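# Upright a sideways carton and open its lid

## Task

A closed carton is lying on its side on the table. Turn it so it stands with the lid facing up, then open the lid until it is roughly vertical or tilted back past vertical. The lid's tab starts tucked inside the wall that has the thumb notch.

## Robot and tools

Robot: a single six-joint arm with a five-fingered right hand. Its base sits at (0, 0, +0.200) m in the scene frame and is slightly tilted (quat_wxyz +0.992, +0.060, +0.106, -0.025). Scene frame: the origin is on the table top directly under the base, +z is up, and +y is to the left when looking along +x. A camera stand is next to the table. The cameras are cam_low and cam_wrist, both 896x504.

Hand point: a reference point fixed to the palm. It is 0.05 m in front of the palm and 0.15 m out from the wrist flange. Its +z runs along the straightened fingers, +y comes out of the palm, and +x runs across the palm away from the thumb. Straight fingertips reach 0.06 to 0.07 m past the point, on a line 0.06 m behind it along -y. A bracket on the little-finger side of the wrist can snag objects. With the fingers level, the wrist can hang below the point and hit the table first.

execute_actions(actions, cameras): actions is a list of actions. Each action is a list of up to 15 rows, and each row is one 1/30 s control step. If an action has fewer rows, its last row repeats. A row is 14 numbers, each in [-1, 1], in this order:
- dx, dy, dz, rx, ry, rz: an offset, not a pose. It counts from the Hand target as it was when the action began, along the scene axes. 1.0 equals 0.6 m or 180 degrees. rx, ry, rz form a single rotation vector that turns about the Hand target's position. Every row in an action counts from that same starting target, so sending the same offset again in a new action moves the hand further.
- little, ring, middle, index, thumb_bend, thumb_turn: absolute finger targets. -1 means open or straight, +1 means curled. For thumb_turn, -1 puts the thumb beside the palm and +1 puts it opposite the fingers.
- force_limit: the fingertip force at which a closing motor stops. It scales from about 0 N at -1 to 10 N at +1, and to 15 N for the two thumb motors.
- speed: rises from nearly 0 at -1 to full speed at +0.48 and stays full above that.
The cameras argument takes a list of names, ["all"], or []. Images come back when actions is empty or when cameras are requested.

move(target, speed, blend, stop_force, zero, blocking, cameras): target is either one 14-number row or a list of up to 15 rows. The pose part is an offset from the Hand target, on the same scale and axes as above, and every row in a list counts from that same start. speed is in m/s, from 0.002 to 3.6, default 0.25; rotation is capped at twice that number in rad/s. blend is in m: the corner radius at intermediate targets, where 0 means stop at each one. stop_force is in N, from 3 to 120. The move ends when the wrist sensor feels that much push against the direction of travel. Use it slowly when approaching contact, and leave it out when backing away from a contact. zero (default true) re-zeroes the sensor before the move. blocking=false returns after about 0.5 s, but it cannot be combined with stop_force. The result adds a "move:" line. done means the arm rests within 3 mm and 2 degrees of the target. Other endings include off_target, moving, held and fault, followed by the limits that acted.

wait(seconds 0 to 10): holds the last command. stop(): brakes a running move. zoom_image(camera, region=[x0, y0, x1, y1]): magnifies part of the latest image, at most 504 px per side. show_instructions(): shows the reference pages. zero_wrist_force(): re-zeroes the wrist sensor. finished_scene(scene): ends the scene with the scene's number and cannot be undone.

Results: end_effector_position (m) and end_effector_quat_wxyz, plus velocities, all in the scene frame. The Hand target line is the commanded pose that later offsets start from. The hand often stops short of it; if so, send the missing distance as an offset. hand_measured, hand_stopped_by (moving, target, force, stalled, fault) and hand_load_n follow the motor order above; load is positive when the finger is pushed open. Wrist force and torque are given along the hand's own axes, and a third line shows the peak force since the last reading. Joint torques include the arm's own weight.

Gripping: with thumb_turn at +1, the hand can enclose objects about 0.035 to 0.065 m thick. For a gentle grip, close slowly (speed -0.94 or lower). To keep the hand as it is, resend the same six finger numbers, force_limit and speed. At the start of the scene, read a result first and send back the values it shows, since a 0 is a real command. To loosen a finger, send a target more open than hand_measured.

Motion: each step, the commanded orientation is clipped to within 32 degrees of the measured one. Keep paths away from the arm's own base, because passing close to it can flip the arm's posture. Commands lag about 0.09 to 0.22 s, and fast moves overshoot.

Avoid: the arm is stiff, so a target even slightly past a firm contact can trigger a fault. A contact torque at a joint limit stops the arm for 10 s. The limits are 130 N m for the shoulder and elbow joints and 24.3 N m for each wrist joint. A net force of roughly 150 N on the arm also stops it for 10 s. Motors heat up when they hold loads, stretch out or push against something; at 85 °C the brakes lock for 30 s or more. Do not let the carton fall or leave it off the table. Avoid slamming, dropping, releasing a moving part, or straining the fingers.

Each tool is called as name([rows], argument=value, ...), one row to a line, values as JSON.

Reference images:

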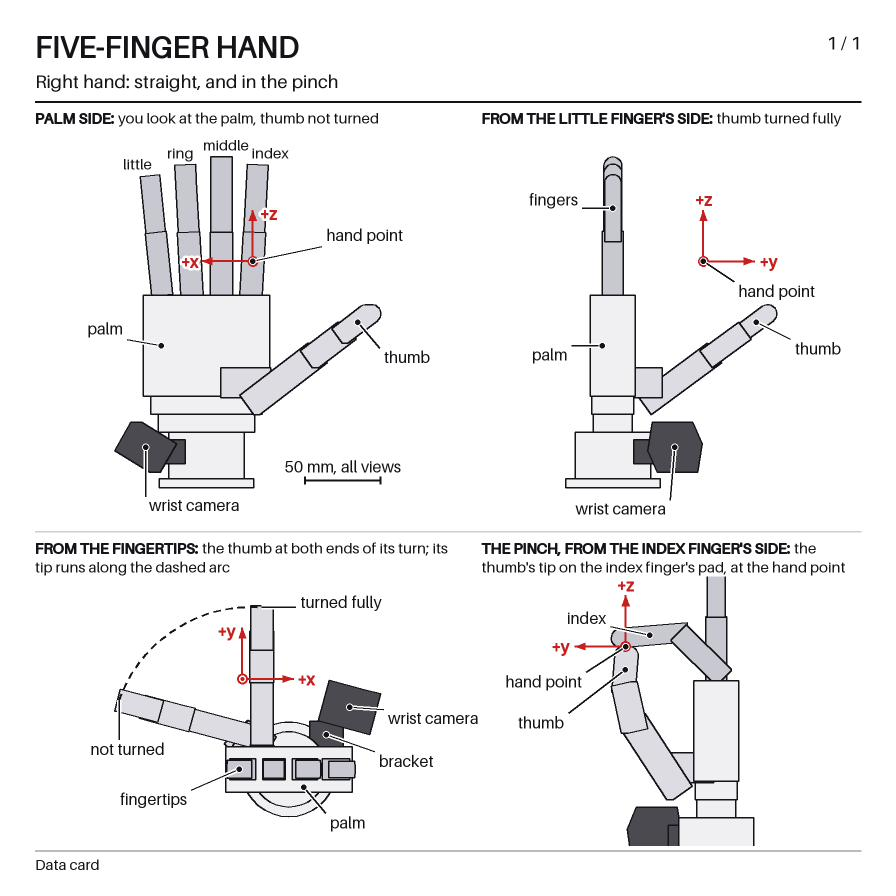

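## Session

execute_actions(actions=[])

zoom_image(camera="cam_low", region=[560, 180, 860, 340])

Scene clock: 0.00 s.
end_effector_position=(+0.7235, +0.3514, +0.1445) hand_measured=(-1.000, -1.000, -1.000, -1.000, -1.000, -1.000) hand_load_n=(+0.0, +0.0, +0.0, +0.0, +0.0, +0.0) hand_stopped_by=(target, target, target, target, target, target) hand_force_limit=0.00 hand_speed=-0.80 end_effector_quat_wxyz=(-0.009, +0.539, +0.442, +0.717)
Joint positions: [0.248 -0.698 1.742 -1.165 1.057 0.724]
Joint velocities: within noise
Joint torques (N m): no reading
Wrist force (N): no reading
Wrist torque (N m): no reading
Wrist force, peak (N): no reading
Hand target: +0.7235, +0.3514, +0.1445; -0.009, +0.539, +0.442, +0.717

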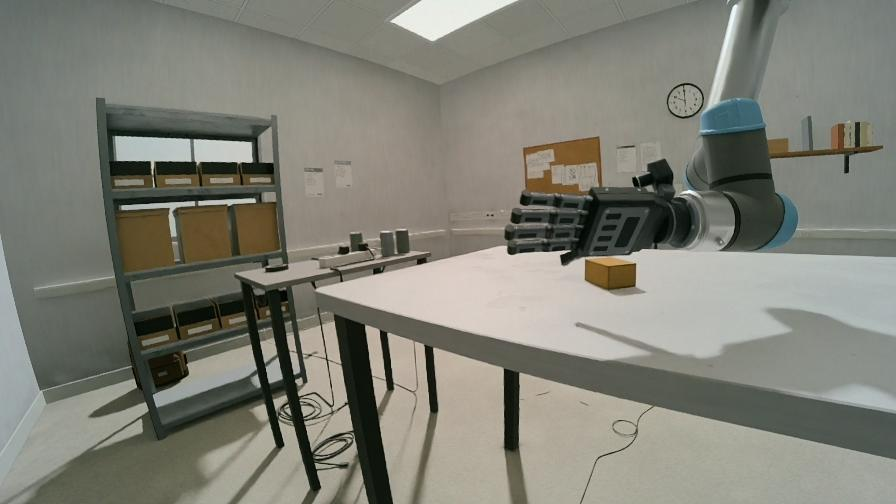

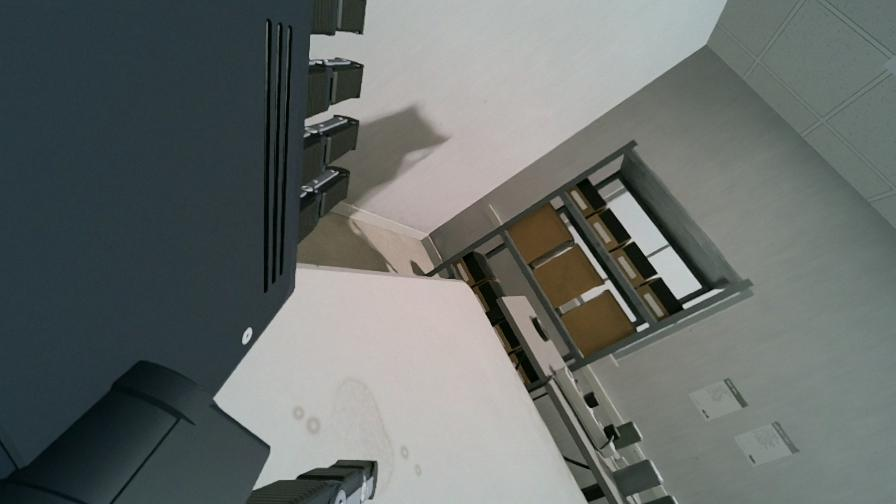

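Scaled by 1.680 from the camera's 896x504 image, which has a finer 1280x720 frame.

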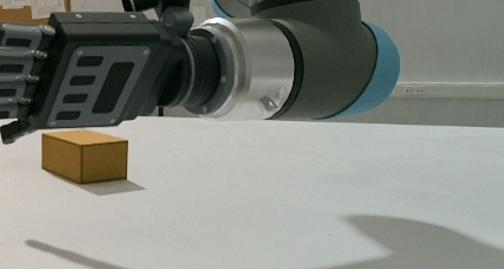

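move([
  [0,0,0.25,0,0,0,-1,-1,-1,-1,-1,-1,0,-0.8],
  [-0.073,-0.72,0.27,0.592,0.42,-0.297,-1,-1,-1,-1,-1,-1,0,-0.8],
], speed=0.4, blend=0.05, cameras=["all"])

zoom_image(camera="cam_low", region=[560, 230, 660, 310])

Scene clock: 7.83 s.
end_effector_position=(+0.6798, -0.0805, +0.3064) hand_measured=(-1.000, -1.000, -1.000, -1.000, -1.000, -1.000) hand_load_n=(+0.0, +0.0, +0.0, +0.0, +0.0, +0.0) hand_stopped_by=(target, target, target, target, target, target) hand_force_limit=0.00 hand_speed=-0.80 end_effector_quat_wxyz=(-0.354, +0.693, -0.560, +0.284)
Joint positions: [-0.467 -1.327 1.504 0.354 1.004 2.655]
Joint torques (N m): [-2.04 -45.09 -19.45 2.12 0.08 0.61]
Wrist force (N): [0.7 -0.3 0.3]
Wrist torque (N m): [-0.02 -0.21 0.30]
Wrist force, peak (N): [-1.9 -1.6 -0.2]
Hand target: +0.6797, -0.0806, +0.3065; -0.354, +0.693, -0.560, +0.284
Off the commanded pose: 0.000 m, 0 deg.
move: done

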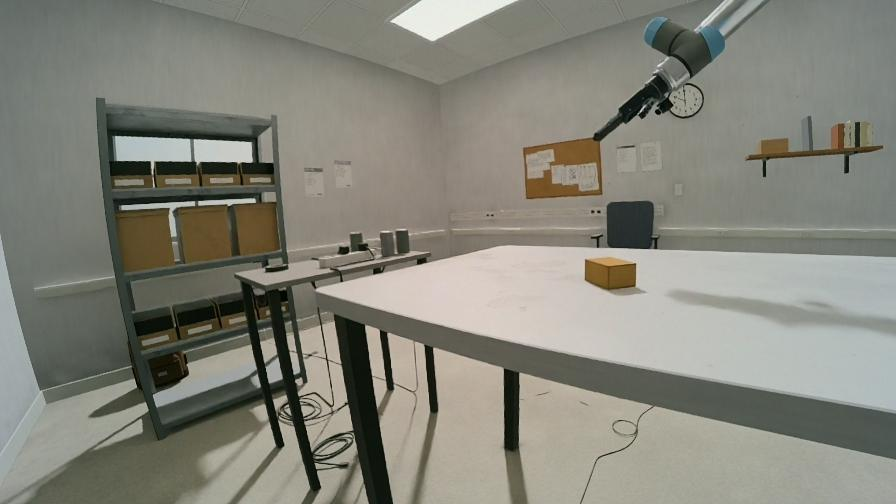

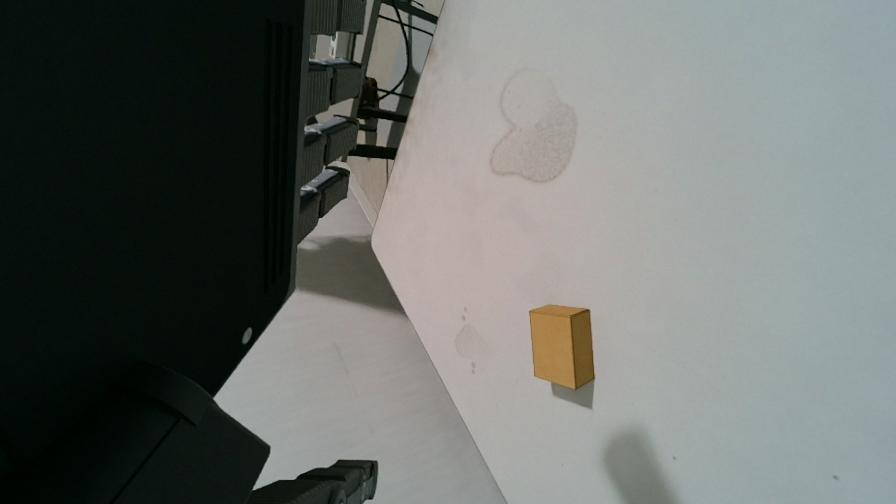

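Scaled by 5.040 from the camera's 896x504 image, which has a finer 1280x720 frame.

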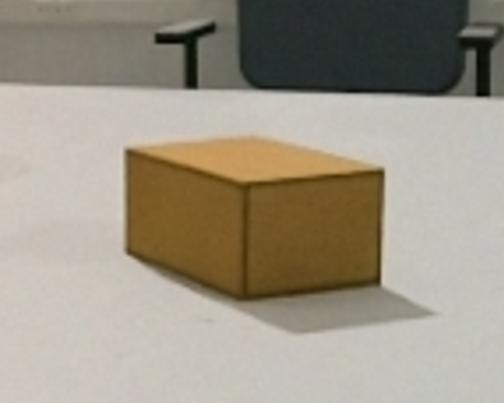

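zoom_image(camera="cam_wrist", region=[500, 280, 620, 410])

Scaled by 3.877 from the camera's 896x504 image, which has a finer 1280x720 frame.

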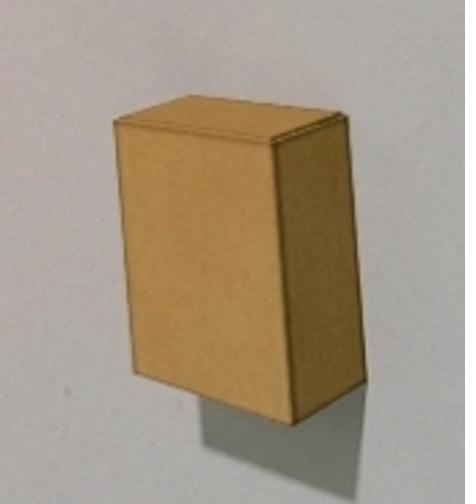

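move(target=[0.1,0.22,-0.2,0,0,0,-1,-1,-1,-1,-1,-1,0,-0.8], speed=0.3, cameras=["cam_wrist"])

zoom_image(camera="cam_wrist", region=[480, 230, 680, 430])

zoom_image(camera="cam_low", region=[580, 245, 640, 300])

Scene clock: 20.23 s.
end_effector_position=(+0.7397, +0.0513, +0.1866) hand_measured=(-1.000, -1.000, -1.000, -1.000, -1.000, -1.000) hand_load_n=(+0.0, +0.0, +0.0, +0.0, +0.0, +0.0) hand_stopped_by=(target, target, target, target, target, target) hand_force_limit=0.00 hand_speed=-0.80 end_effector_quat_wxyz=(-0.354, +0.693, -0.560, +0.284)
Joint positions: [-0.174 -1.087 1.479 0.073 1.262 2.81]
Joint torques (N m): [16.9 -34.93 -7.29 -1.11 -0.28 -1.53]
Wrist force (N): [0.5 -0.2 0.2]
Wrist torque (N m): [-0.01 -0.18 0.29]
Wrist force, peak (N): [1.9 -0.8 -1.4]
Hand target: +0.7397, +0.0514, +0.1865; -0.354, +0.693, -0.560, +0.284
Off the commanded pose: 0.000 m, 0 deg.
move: done
Images, in order (width x height): cam_wrist 896x504.

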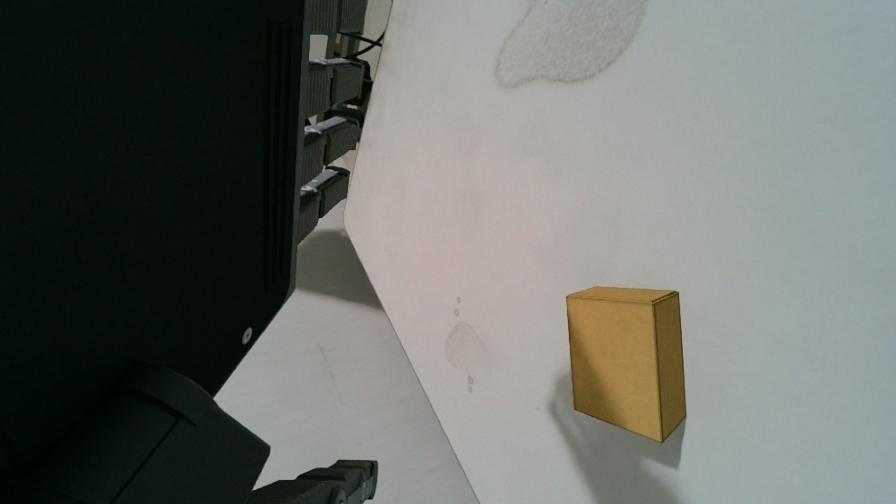

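Scaled by 2.520 from the camera's 896x504 image, which has a finer 1280x720 frame.

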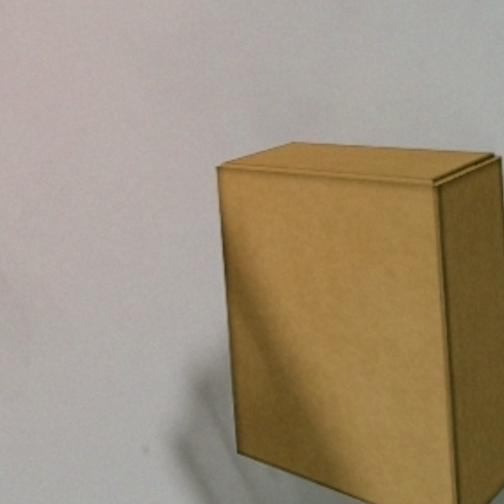

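This scene's latest camera images include none from cam_low. They are from: cam_wrist. cam_low's image comes with the result of a call that names it in "cameras".

wait(seconds=0, cameras=["cam_low"])

zoom_image(camera="cam_low", region=[580, 245, 640, 300])

Scene clock: 23.93 s.
end_effector_position=(+0.7397, +0.0514, +0.1865) hand_measured=(-1.000, -1.000, -1.000, -1.000, -1.000, -1.000) hand_load_n=(+0.0, +0.0, +0.0, +0.0, +0.0, -0.5) hand_stopped_by=(target, target, target, target, target, target) hand_force_limit=0.00 hand_speed=-0.80 end_effector_quat_wxyz=(-0.354, +0.693, -0.560, +0.284)
Joint positions: [-0.173 -1.087 1.479 0.072 1.262 2.81]
Joint torques (N m): [16.07 -32.16 -5.83 -1.13 1.64 2.15]
Wrist force (N): [0.7 0.1 0.6]
Wrist torque (N m): [0.01 -0.22 0.31]
Wrist force, peak (N): [0.8 -0.1 0.4]
Hand target: +0.7397, +0.0514, +0.1865; -0.354, +0.693, -0.560, +0.284
Off the commanded pose: 0.000 m, 0 deg.
Images, in order (width x height): cam_low 896x504.

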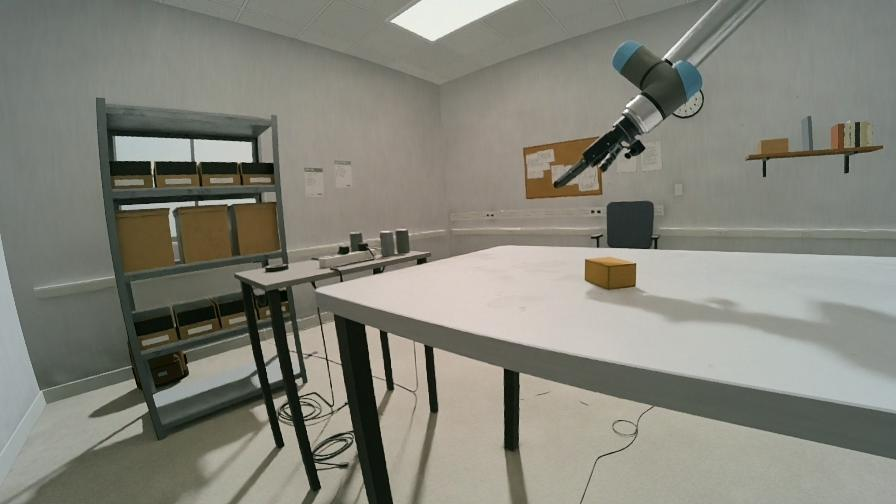

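Scaled by 8.400 from the camera's 896x504 image, which has a finer 1280x720 frame.

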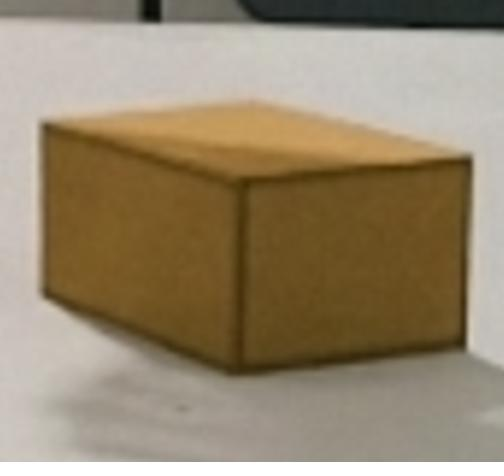

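execute_actions([
  [[0.02,0.0,-0.05,0,0,0,-1,-1,-1,-1,-1,-1,0,-0.8]],
], cameras=["cam_wrist"])

zoom_image(camera="cam_wrist", region=[540, 240, 720, 340])

Scene clock: 26.57 s.
end_effector_position=(+0.7517, +0.0515, +0.1565) hand_measured=(-1.000, -1.000, -1.000, -1.000, -1.000, -1.000) hand_load_n=(+0.0, +0.0, +0.0, +0.0, +0.0, -0.5) hand_stopped_by=(target, target, target, target, target, target) hand_force_limit=0.00 hand_speed=-0.80 end_effector_quat_wxyz=(-0.354, +0.693, -0.560, +0.284)
Joint positions: [-0.172 -1.021 1.45 0.036 1.263 2.81]
Joint torques (N m): [2.81 -34.11 -9.23 -1.24 -0.81 0.82]
Wrist force (N): [0.4 -0.3 0.5]
Wrist torque (N m): [-0.03 -0.17 0.26]
Wrist force, peak (N): [0.4 -7.2 -5.2]
Hand target: +0.7517, +0.0514, +0.1565; -0.354, +0.693, -0.560, +0.284
Off the commanded pose: 0.000 m, 0 deg.
Images, in order (width x height): cam_wrist 896x504.

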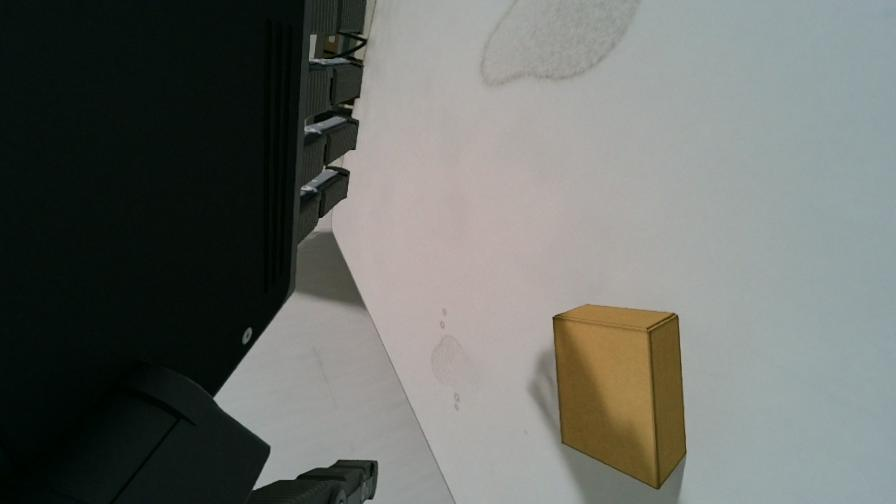

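Scaled by 2.800 from the camera's 896x504 image, which has a finer 1280x720 frame.

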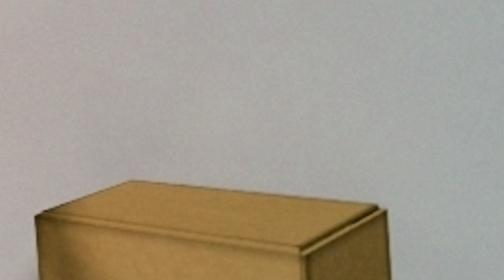

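move(target=[-0.131,0.138,-0.01,0,0,0.197,-1,-1,-1,-1,-1,1,0,0], speed=0.25, cameras=["all"])

zoom_image(camera="cam_low", region=[560, 190, 680, 310])

Scene clock: 38.10 s.
end_effector_position=(+0.6732, +0.1343, +0.1504) hand_measured=(-1.000, -1.000, -1.000, -1.000, -1.000, +1.000) hand_load_n=(+0.0, +0.0, +0.0, +0.0, +0.0, +0.0) hand_stopped_by=(target, target, target, target, target, target) hand_force_limit=0.00 hand_speed=0.00 end_effector_quat_wxyz=(-0.424, +0.830, -0.323, +0.163)
Joint positions: [-0.171 -0.959 1.424 0.321 0.85 2.278]
Joint torques (N m): [-0.93 -58.85 -4.26 2.63 -0.7 -1.93]
Wrist force (N): [0.4 -0.3 0.4]
Wrist torque (N m): [-0.03 -0.18 0.19]
Wrist force, peak (N): [1.0 -0.5 0.6]
Hand target: +0.6731, +0.1342, +0.1505; -0.424, +0.830, -0.323, +0.163
Off the commanded pose: 0.000 m, 0 deg.
move: done

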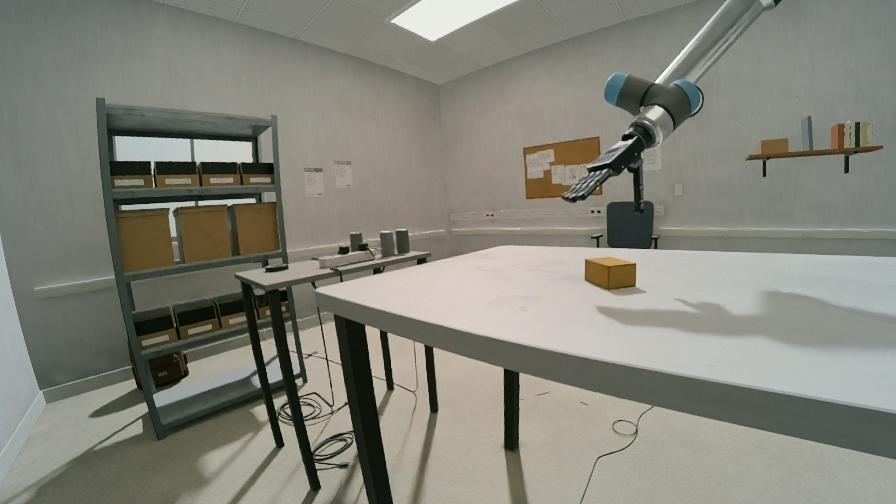

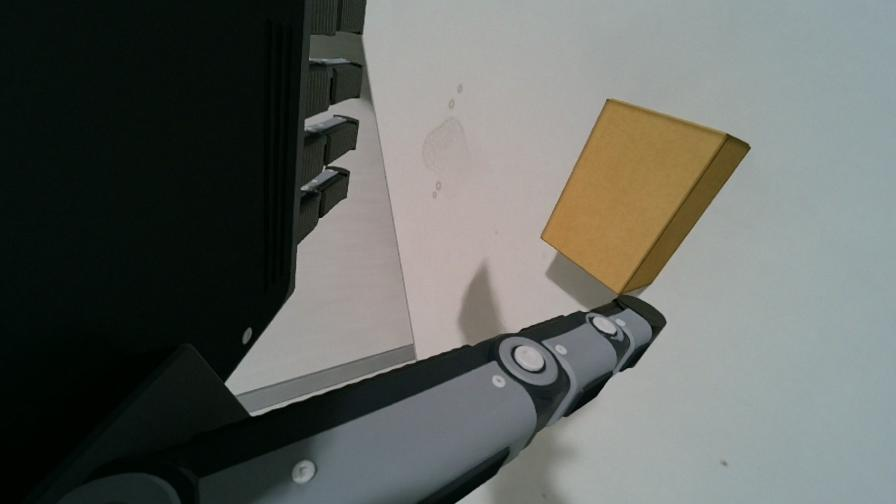

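Scaled by 4.200 from the camera's 896x504 image, which has a finer 1280x720 frame.

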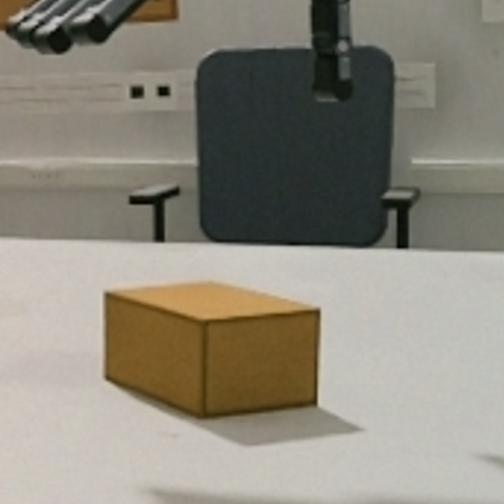

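move(target=[0.0092,-0.0084,-0.1958,0,0,0,-1,-1,-1,-1,-1,1,0,0], speed=0.06, stop_force=4)

move([
  [0.009,0.01,0,0,0,0,-1,-1,-1,-1,-1,1,-0.3,-0.86],
  [0.009,0.01,0,0,0,0,-1,0.3,0.3,0.3,-1,1,-0.3,-0.8],
], speed=0.05, cameras=["all"])

zoom_image(camera="cam_low", region=[560, 190, 680, 310])

Scene clock: 46.20 s.
end_effector_position=(+0.6787, +0.1292, +0.0330) hand_measured=(-1.000, -1.000, -1.000, -1.000, -1.000, +1.000) hand_load_n=(+0.0, +0.0, +0.0, +0.0, +0.0, +0.0) hand_stopped_by=(target, target, target, target, target, target) hand_force_limit=0.00 hand_speed=0.00 end_effector_quat_wxyz=(-0.424, +0.830, -0.323, +0.163)
Joint positions: [-0.194 -0.754 1.387 0.167 0.834 2.256]
Joint torques (N m): [17.24 -61.32 -1.17 2.78 0.73 2.2]
Wrist force (N): [0.8 -0.2 0.3]
Wrist torque (N m): [0.00 -0.24 0.32]
Wrist force, peak (N): [0.6 0.6 0.8]
Hand target: +0.6787, +0.1292, +0.0330; -0.424, +0.830, -0.323, +0.163
Off the commanded pose: 0.000 m, 0 deg.
move: done

Scene clock: 48.97 s.
end_effector_position=(+0.6841, +0.1352, +0.0330) hand_measured=(-1.000, -0.004, -0.040, -0.022, -1.000, +1.000) hand_load_n=(+0.0, +7.5, +2.5, +4.0, +1.5, +2.5) hand_stopped_by=(target, force, force, force, target, target) hand_force_limit=-0.30 hand_speed=-0.80 end_effector_quat_wxyz=(-0.424, +0.830, -0.323, +0.163)
Joint positions: [-0.181 -0.746 1.368 0.17 0.843 2.268]
Joint torques (N m): [-0.75 -61.5 -2.6 0.25 -2.87 -2.25]
Wrist force (N): [0.4 -0.1 0.1]
Wrist torque (N m): [0.00 -0.21 0.22]
Wrist force, peak (N): [0.5 0.0 0.6]
Hand target: +0.6841, +0.1352, +0.0330; -0.424, +0.830, -0.323, +0.163
Off the commanded pose: 0.000 m, 0 deg.
move: done

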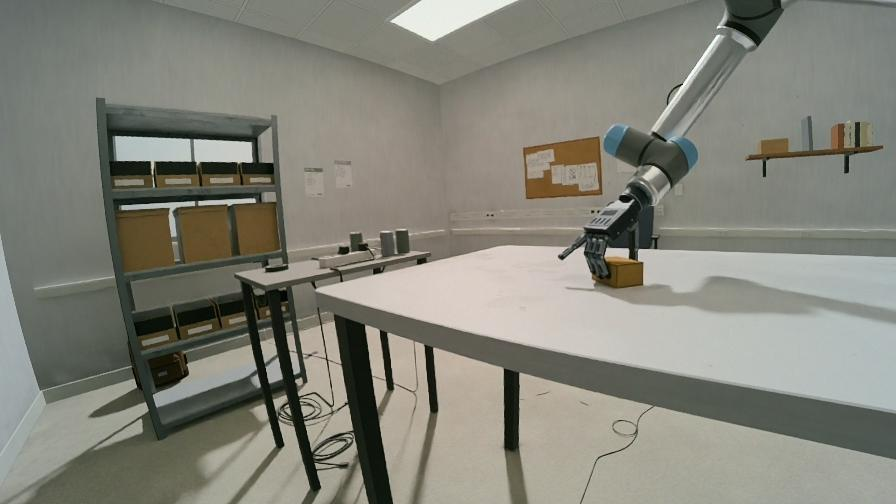

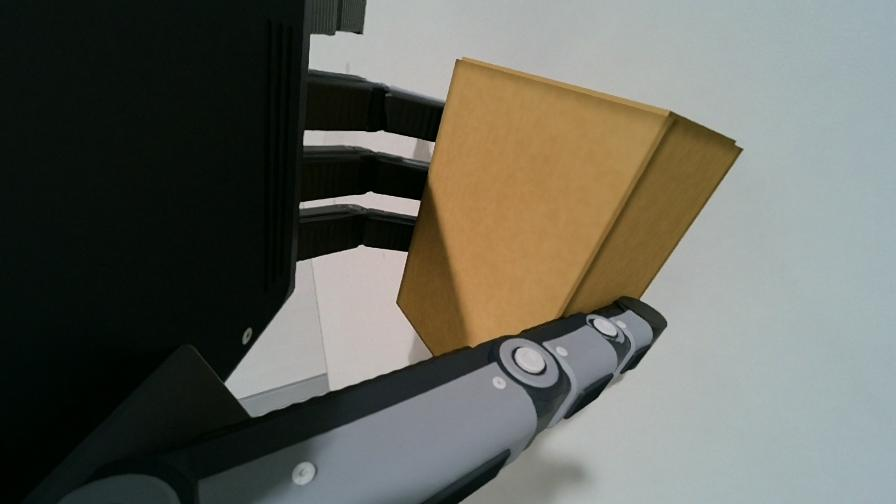

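Scaled by 4.200 from the camera's 896x504 image, which has a finer 1280x720 frame.

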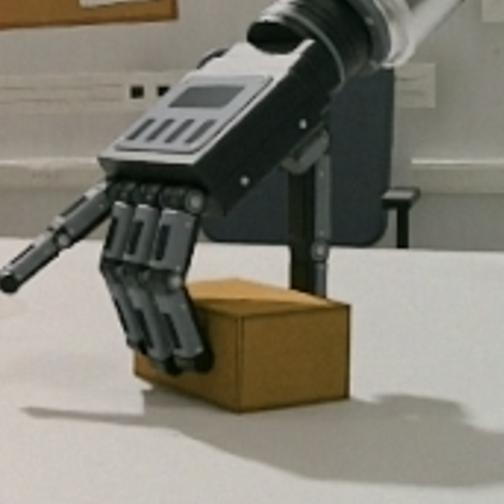

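zoom_image(camera="cam_wrist", region=[600, 60, 780, 240])

zoom_image(camera="cam_low", region=[585, 245, 650, 295])

Scaled by 2.800 from the camera's 896x504 image, which has a finer 1280x720 frame.

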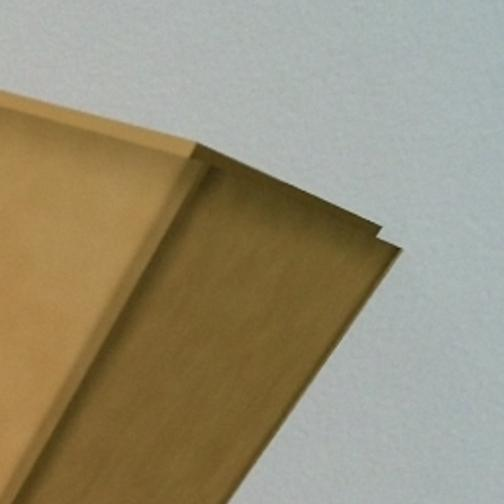

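Scaled by 7.754 from the camera's 896x504 image, which has a finer 1280x720 frame.

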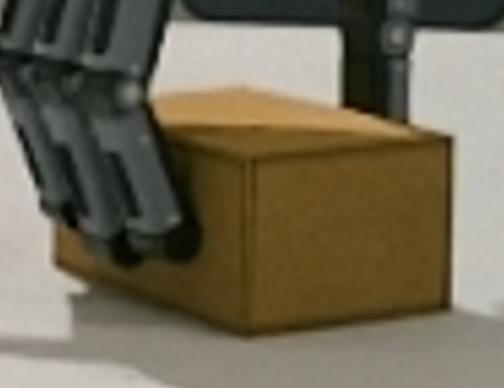

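move([
  [0,0,0.2,0,0,0,-1,0.3,0.3,0.3,-1,1,-0.3,-0.8],
  [-0.307,-0.192,0.25,0,0,0,-1,0.3,0.3,0.3,-1,1,-0.3,-0.8],
  [-0.307,-0.192,0.25,-0.338,-0.3685,0,-1,0.3,0.3,0.3,-1,1,-0.3,-0.8],
], speed=[0.1,0.25,0.3], blend=0.02, cameras=["cam_low","cam_wrist"])

zoom_image(camera="cam_low", region=[620, 100, 820, 300])

Scene clock: 62.20 s.
end_effector_position=(+0.4998, +0.0200, +0.1830) hand_measured=(-1.000, -0.004, -0.040, -0.022, -1.000, +1.000) hand_load_n=(+0.0, +7.5, +3.0, +4.0, +1.5, +3.0) hand_stopped_by=(target, force, force, force, target, target) hand_force_limit=-0.30 hand_speed=-0.80 end_effector_quat_wxyz=(-0.071, +0.705, +0.070, +0.702) end_effector_velocity=(+0.001, -0.001, +0.001) end_effector_angular_velocity=(-0.004, -0.006, +0.000)
Joint positions: [-0.404 -1.15 2.719 -1.792 0.915 1.543]
Joint velocities: [0 0.001 -0.002 -0.005 0 -0.001]
Joint torques (N m): [-3.61 -12.79 -7.14 -3.08 -1.35 -2.24]
Wrist force (N): [-0.4 0.5 0.4]
Wrist torque (N m): [0.12 0.04 0.05]
Wrist force, peak (N): [0.9 -1.3 1.4]
Hand target: +0.4999, +0.0200, +0.1830; -0.071, +0.705, +0.070, +0.702
Off the commanded pose: 0.000 m, 0 deg.
move: done

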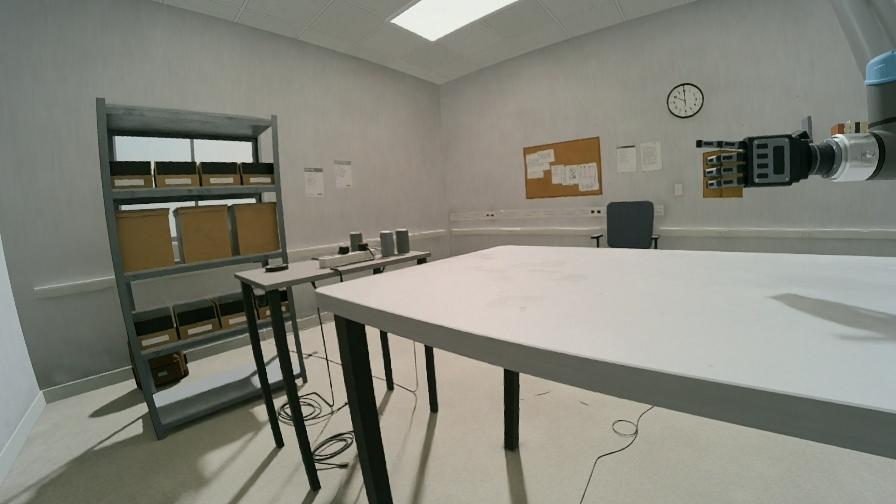

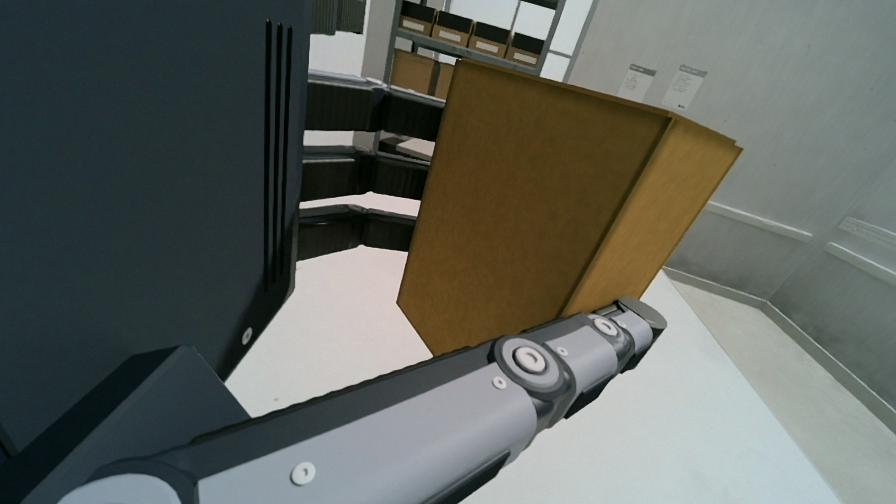

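Scaled by 2.520 from the camera's 896x504 image, which has a finer 1280x720 frame.

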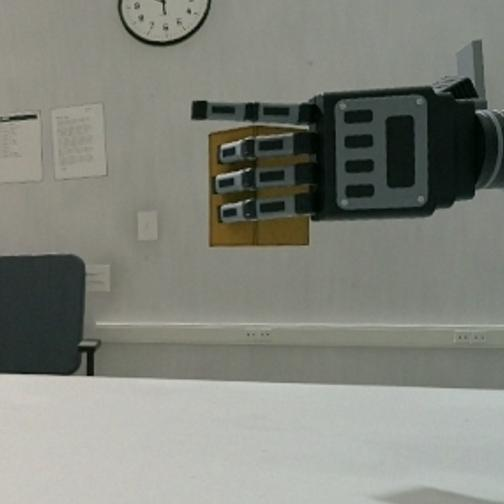

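move(target=[0,0,-0.215,0,0,0,-1,0.3,0.3,0.3,-1,1,-0.3,-0.8], speed=0.12)

move(target=[0,0,-0.06,0,0,0,-1,0.3,0.3,0.3,-1,1,-0.3,-0.8], speed=0.01, stop_force=3, cameras=["cam_low"])

zoom_image(camera="cam_low", region=[660, 180, 780, 300])

Scene clock: 65.73 s.
end_effector_position=(+0.4999, +0.0199, +0.0540) hand_measured=(-1.000, -0.004, -0.040, -0.022, -1.000, +1.000) hand_load_n=(+0.0, +7.5, +2.5, +4.0, +1.5, +3.0) hand_stopped_by=(target, force, force, force, target, target) hand_force_limit=-0.30 hand_speed=-0.80 end_effector_quat_wxyz=(-0.071, +0.705, +0.070, +0.702)
Joint positions: [-0.416 -0.577 2.548 -2.195 0.903 1.546]
Joint torques (N m): [13.82 -18.56 17.44 -1.27 1 1.06]
Wrist force (N): [-0.6 0.6 0.2]
Wrist torque (N m): [0.12 0.07 0.03]
Wrist force, peak (N): [-1.8 0.6 0.1]
Hand target: +0.4999, +0.0200, +0.0540; -0.071, +0.705, +0.070, +0.702
Off the commanded pose: 0.000 m, 0 deg.
move: done

Scene clock: 69.40 s.
end_effector_position=(+0.4999, +0.0200, +0.0262) hand_measured=(-1.000, -0.004, -0.040, -0.022, -1.000, +1.000) hand_load_n=(+0.0, +8.5, +3.0, +3.5, +1.5, +0.0) hand_stopped_by=(target, force, force, force, target, target) hand_force_limit=-0.30 hand_speed=-0.80 end_effector_quat_wxyz=(-0.071, +0.705, +0.070, +0.702)
Joint positions: [-0.418 -0.488 2.494 -2.232 0.901 1.547]
Joint torques (N m): [3.56 -41.78 24.49 0.44 1.75 1.98]
Wrist force (N): [1.6 0.8 -0.6]
Wrist torque (N m): [0.12 -0.05 -0.01]
Wrist force, peak (N): [5.3 -0.6 1.9]
Hand target: +0.4999, +0.0200, +0.0262; -0.071, +0.705, +0.070, +0.702 (not the last commanded pose)
Off the commanded pose: 0.008 m, 0 deg.
move: contact
Images, in order (width x height): cam_low 896x504.

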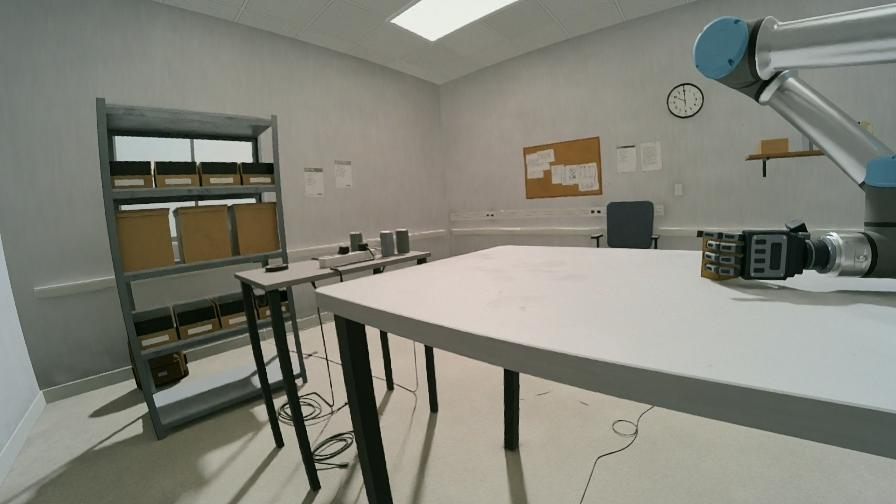

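Scaled by 4.200 from the camera's 896x504 image, which has a finer 1280x720 frame.

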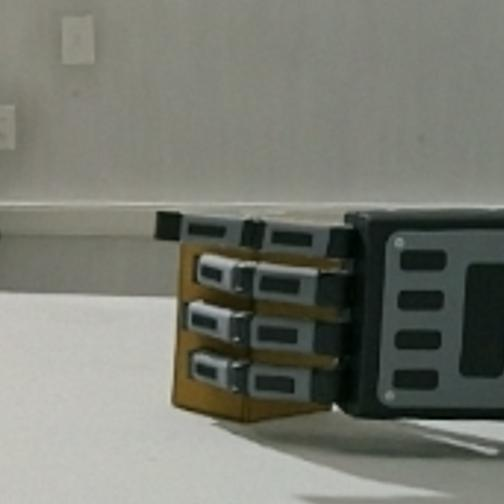

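move([
  [0,0,0,0,0,0,-1,-1,-1,-1,-1,1,-0.3,-0.3],
  [-0.013,-0.014,0,0,0,0,-1,-1,-1,-1,-1,1,-0.3,-0.3],
  [-0.193,0.146,0,0,0,0,-1,-1,-1,-1,-1,1,-0.3,-0.3],
  [-0.193,0.146,0.35,0,0,0,-1,-1,-1,-1,-1,1,-0.3,-0.3],
], speed=[0.05,0.04,0.1,0.2], cameras=["cam_low"])

zoom_image(camera="cam_low", region=[660, 190, 780, 310])

Scene clock: 75.40 s.
end_effector_position=(+0.4381, +0.0595, +0.0263) hand_measured=(-1.000, -1.000, -1.000, -1.000, -1.000, +1.000) hand_load_n=(+0.0, +0.0, +0.0, +0.0, +0.0, +0.5) hand_stopped_by=(target, target, target, target, target, target) hand_force_limit=-0.30 hand_speed=-0.30 end_effector_quat_wxyz=(-0.071, +0.705, +0.071, +0.702)
Joint positions: [-0.374 -0.281 2.585 -2.52 0.943 1.534]
Joint torques (N m): [-3.52 -39.06 8.04 0.07 -2.26 -0.78]
Wrist force (N): [-0.3 0.3 0.2]
Wrist torque (N m): [0.08 0.04 0.12]
Wrist force, peak (N): [-0.3 -1.9 -1.4]
Hand target: +0.4382, +0.0594, +0.0263; -0.071, +0.705, +0.071, +0.702 (not the last commanded pose)
Off the commanded pose: 0.222 m, 0 deg.
move: held (a check stopped the path); path passed 2 of 4 targets; limits=held
pose unreachable: on one or more control steps of this call, first in action 0 (counted from 0), an arm could not follow its commanded pose, so it was not sent that pose on those steps. It may still have moved: this result reports where it is.
cause: moving toward the commanded pose would bring two parts of the arm too close to each other (its base or mounting and another part of the arm, with joints 1 (shoulder pan) to 4 (wrist 1) between them, 8 mm apart when it was first held).
Images, in order (width x height): cam_low 896x504.

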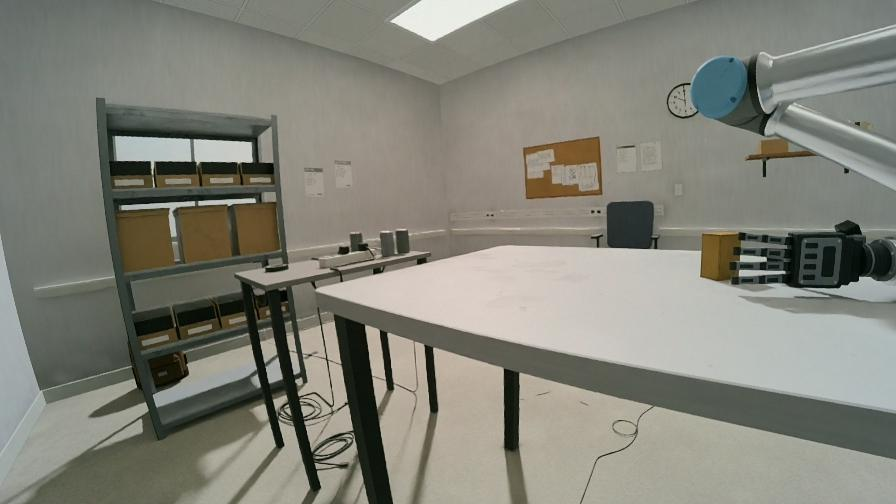

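Scaled by 4.200 from the camera's 896x504 image, which has a finer 1280x720 frame.

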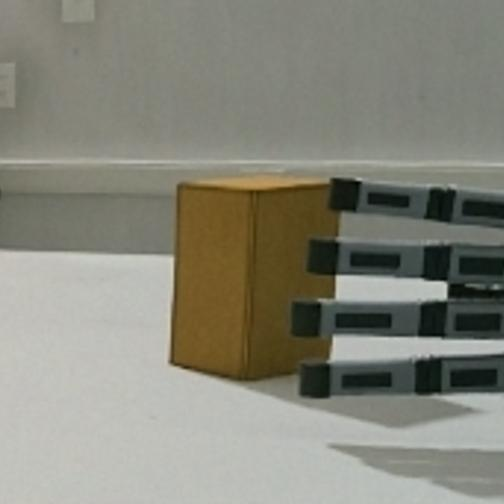

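move([
  [0.0,0.08,0,0,0,0,-1,-1,-1,-1,-1,1,-0.3,-0.3],
  [0.0,0.1,0.42,0,0,0,-1,-1,-1,-1,-1,1,-0.3,-0.3],
], speed=[0.08,0.2], cameras=["cam_low"])

zoom_image(camera="cam_low", region=[680, 210, 760, 290])

Scene clock: 80.53 s.
end_effector_position=(+0.4382, +0.1194, +0.2783) hand_measured=(-1.000, -1.000, -1.000, -1.000, -1.000, +1.000) hand_load_n=(+0.0, +0.0, +0.0, +0.0, -0.5, +0.5) hand_stopped_by=(target, target, target, target, target, target) hand_force_limit=-0.30 hand_speed=-0.30 end_effector_quat_wxyz=(-0.071, +0.705, +0.071, +0.702) end_effector_velocity=(-0.001, +0.000, -0.001) end_effector_angular_velocity=(-0.001, +0.006, +0.001)
Joint positions: [0.113 -1.586 2.754 -1.345 1.422 1.432]
Joint velocities: [0 -0.002 0.001 0.008 0 -0.001]
Joint torques (N m): [1.75 -25.1 5.52 -0.29 -1.69 2.47]
Wrist force (N): [-0.3 0.4 0.0]
Wrist torque (N m): [0.12 0.05 0.11]
Wrist force, peak (N): [-2.0 0.4 0.3]
Hand target: +0.4382, +0.1194, +0.2783; -0.071, +0.705, +0.071, +0.702
Off the commanded pose: 0.000 m, 0 deg.
move: done
Images, in order (width x height): cam_low 896x504.

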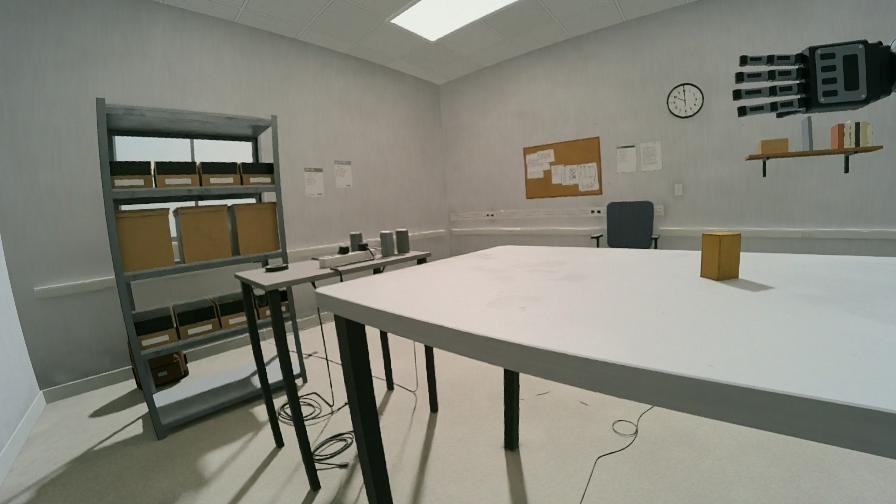

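Scaled by 6.300 from the camera's 896x504 image, which has a finer 1280x720 frame.

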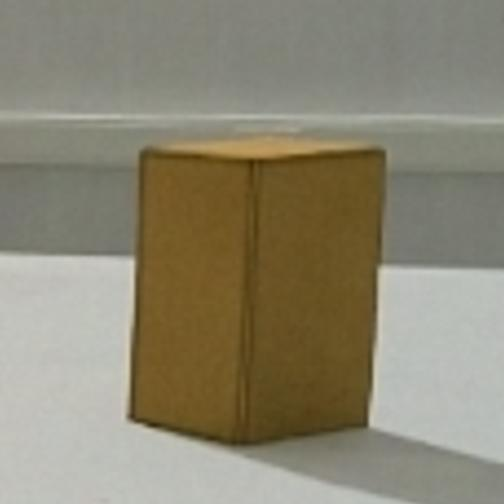

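move([
  [0.118,-0.05,0.05,0.5377,-0.0056,-0.3615,-1,-1,-1,-0.3,-1,1,-0.3,-0.3],
  [0.118,-0.197,-0.16,0.5377,-0.0056,-0.3615,-1,-1,-1,-0.3,-1,1,-0.3,-0.3],
], speed=[0.3,0.2], cameras=["cam_low","cam_wrist"])

zoom_image(camera="cam_low", region=[660, 160, 800, 300])

Scene clock: 90.93 s.
end_effector_position=(+0.5089, +0.0012, +0.1823) hand_measured=(-1.000, -1.000, -1.000, -0.300, -1.000, +1.000) hand_load_n=(+0.0, +0.0, +0.0, +0.0, +0.0, +0.0) hand_stopped_by=(target, target, target, target, target, target) hand_force_limit=-0.30 hand_speed=-0.30 end_effector_quat_wxyz=(+0.201, -0.348, +0.793, -0.458)
Joint positions: [0.033 -1.417 2.194 -0.411 2.243 3.427]
Joint torques (N m): [-2.14 -32.13 -17.21 -1.44 -0.76 1.57]
Wrist force (N): [0.4 -0.1 0.2]
Wrist torque (N m): [0.02 -0.20 0.21]
Wrist force, peak (N): [1.1 1.0 1.5]
Hand target: +0.5090, +0.0012, +0.1823; +0.202, -0.348, +0.793, -0.458
Off the commanded pose: 0.000 m, 0 deg.
move: done

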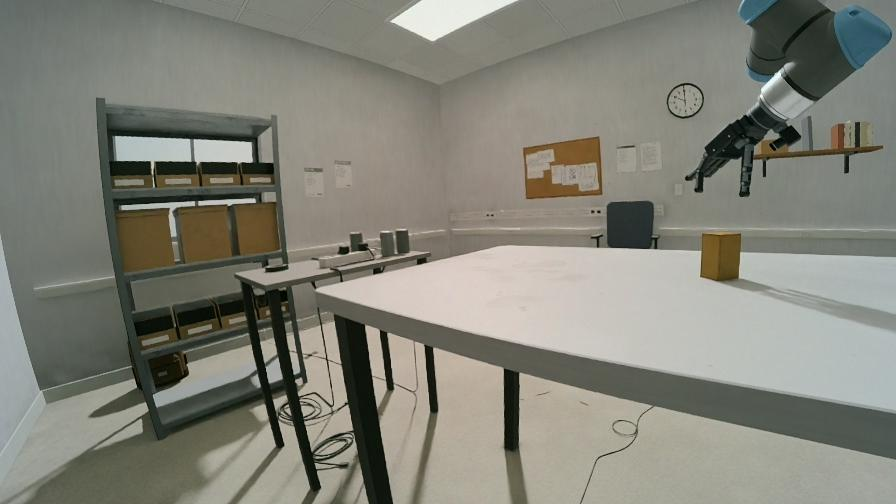

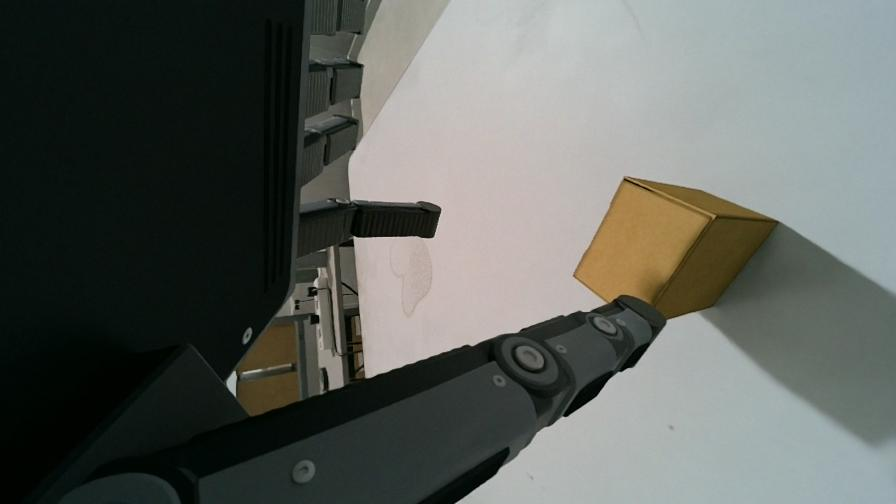

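Scaled by 3.600 from the camera's 896x504 image, which has a finer 1280x720 frame.

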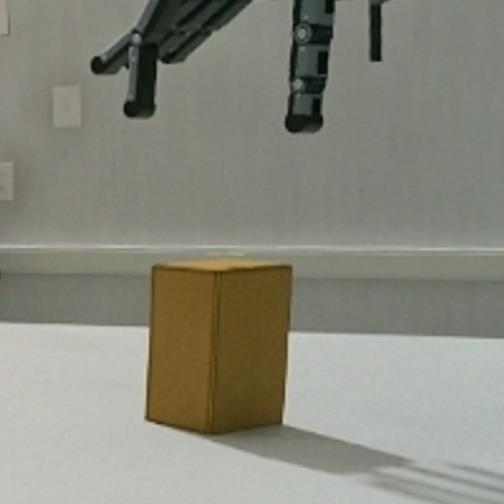

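zoom_image(camera="cam_wrist", region=[560, 160, 800, 330])

Scaled by 2.100 from the camera's 896x504 image, which has a finer 1280x720 frame.

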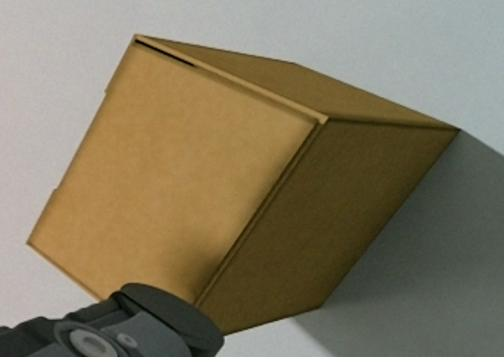

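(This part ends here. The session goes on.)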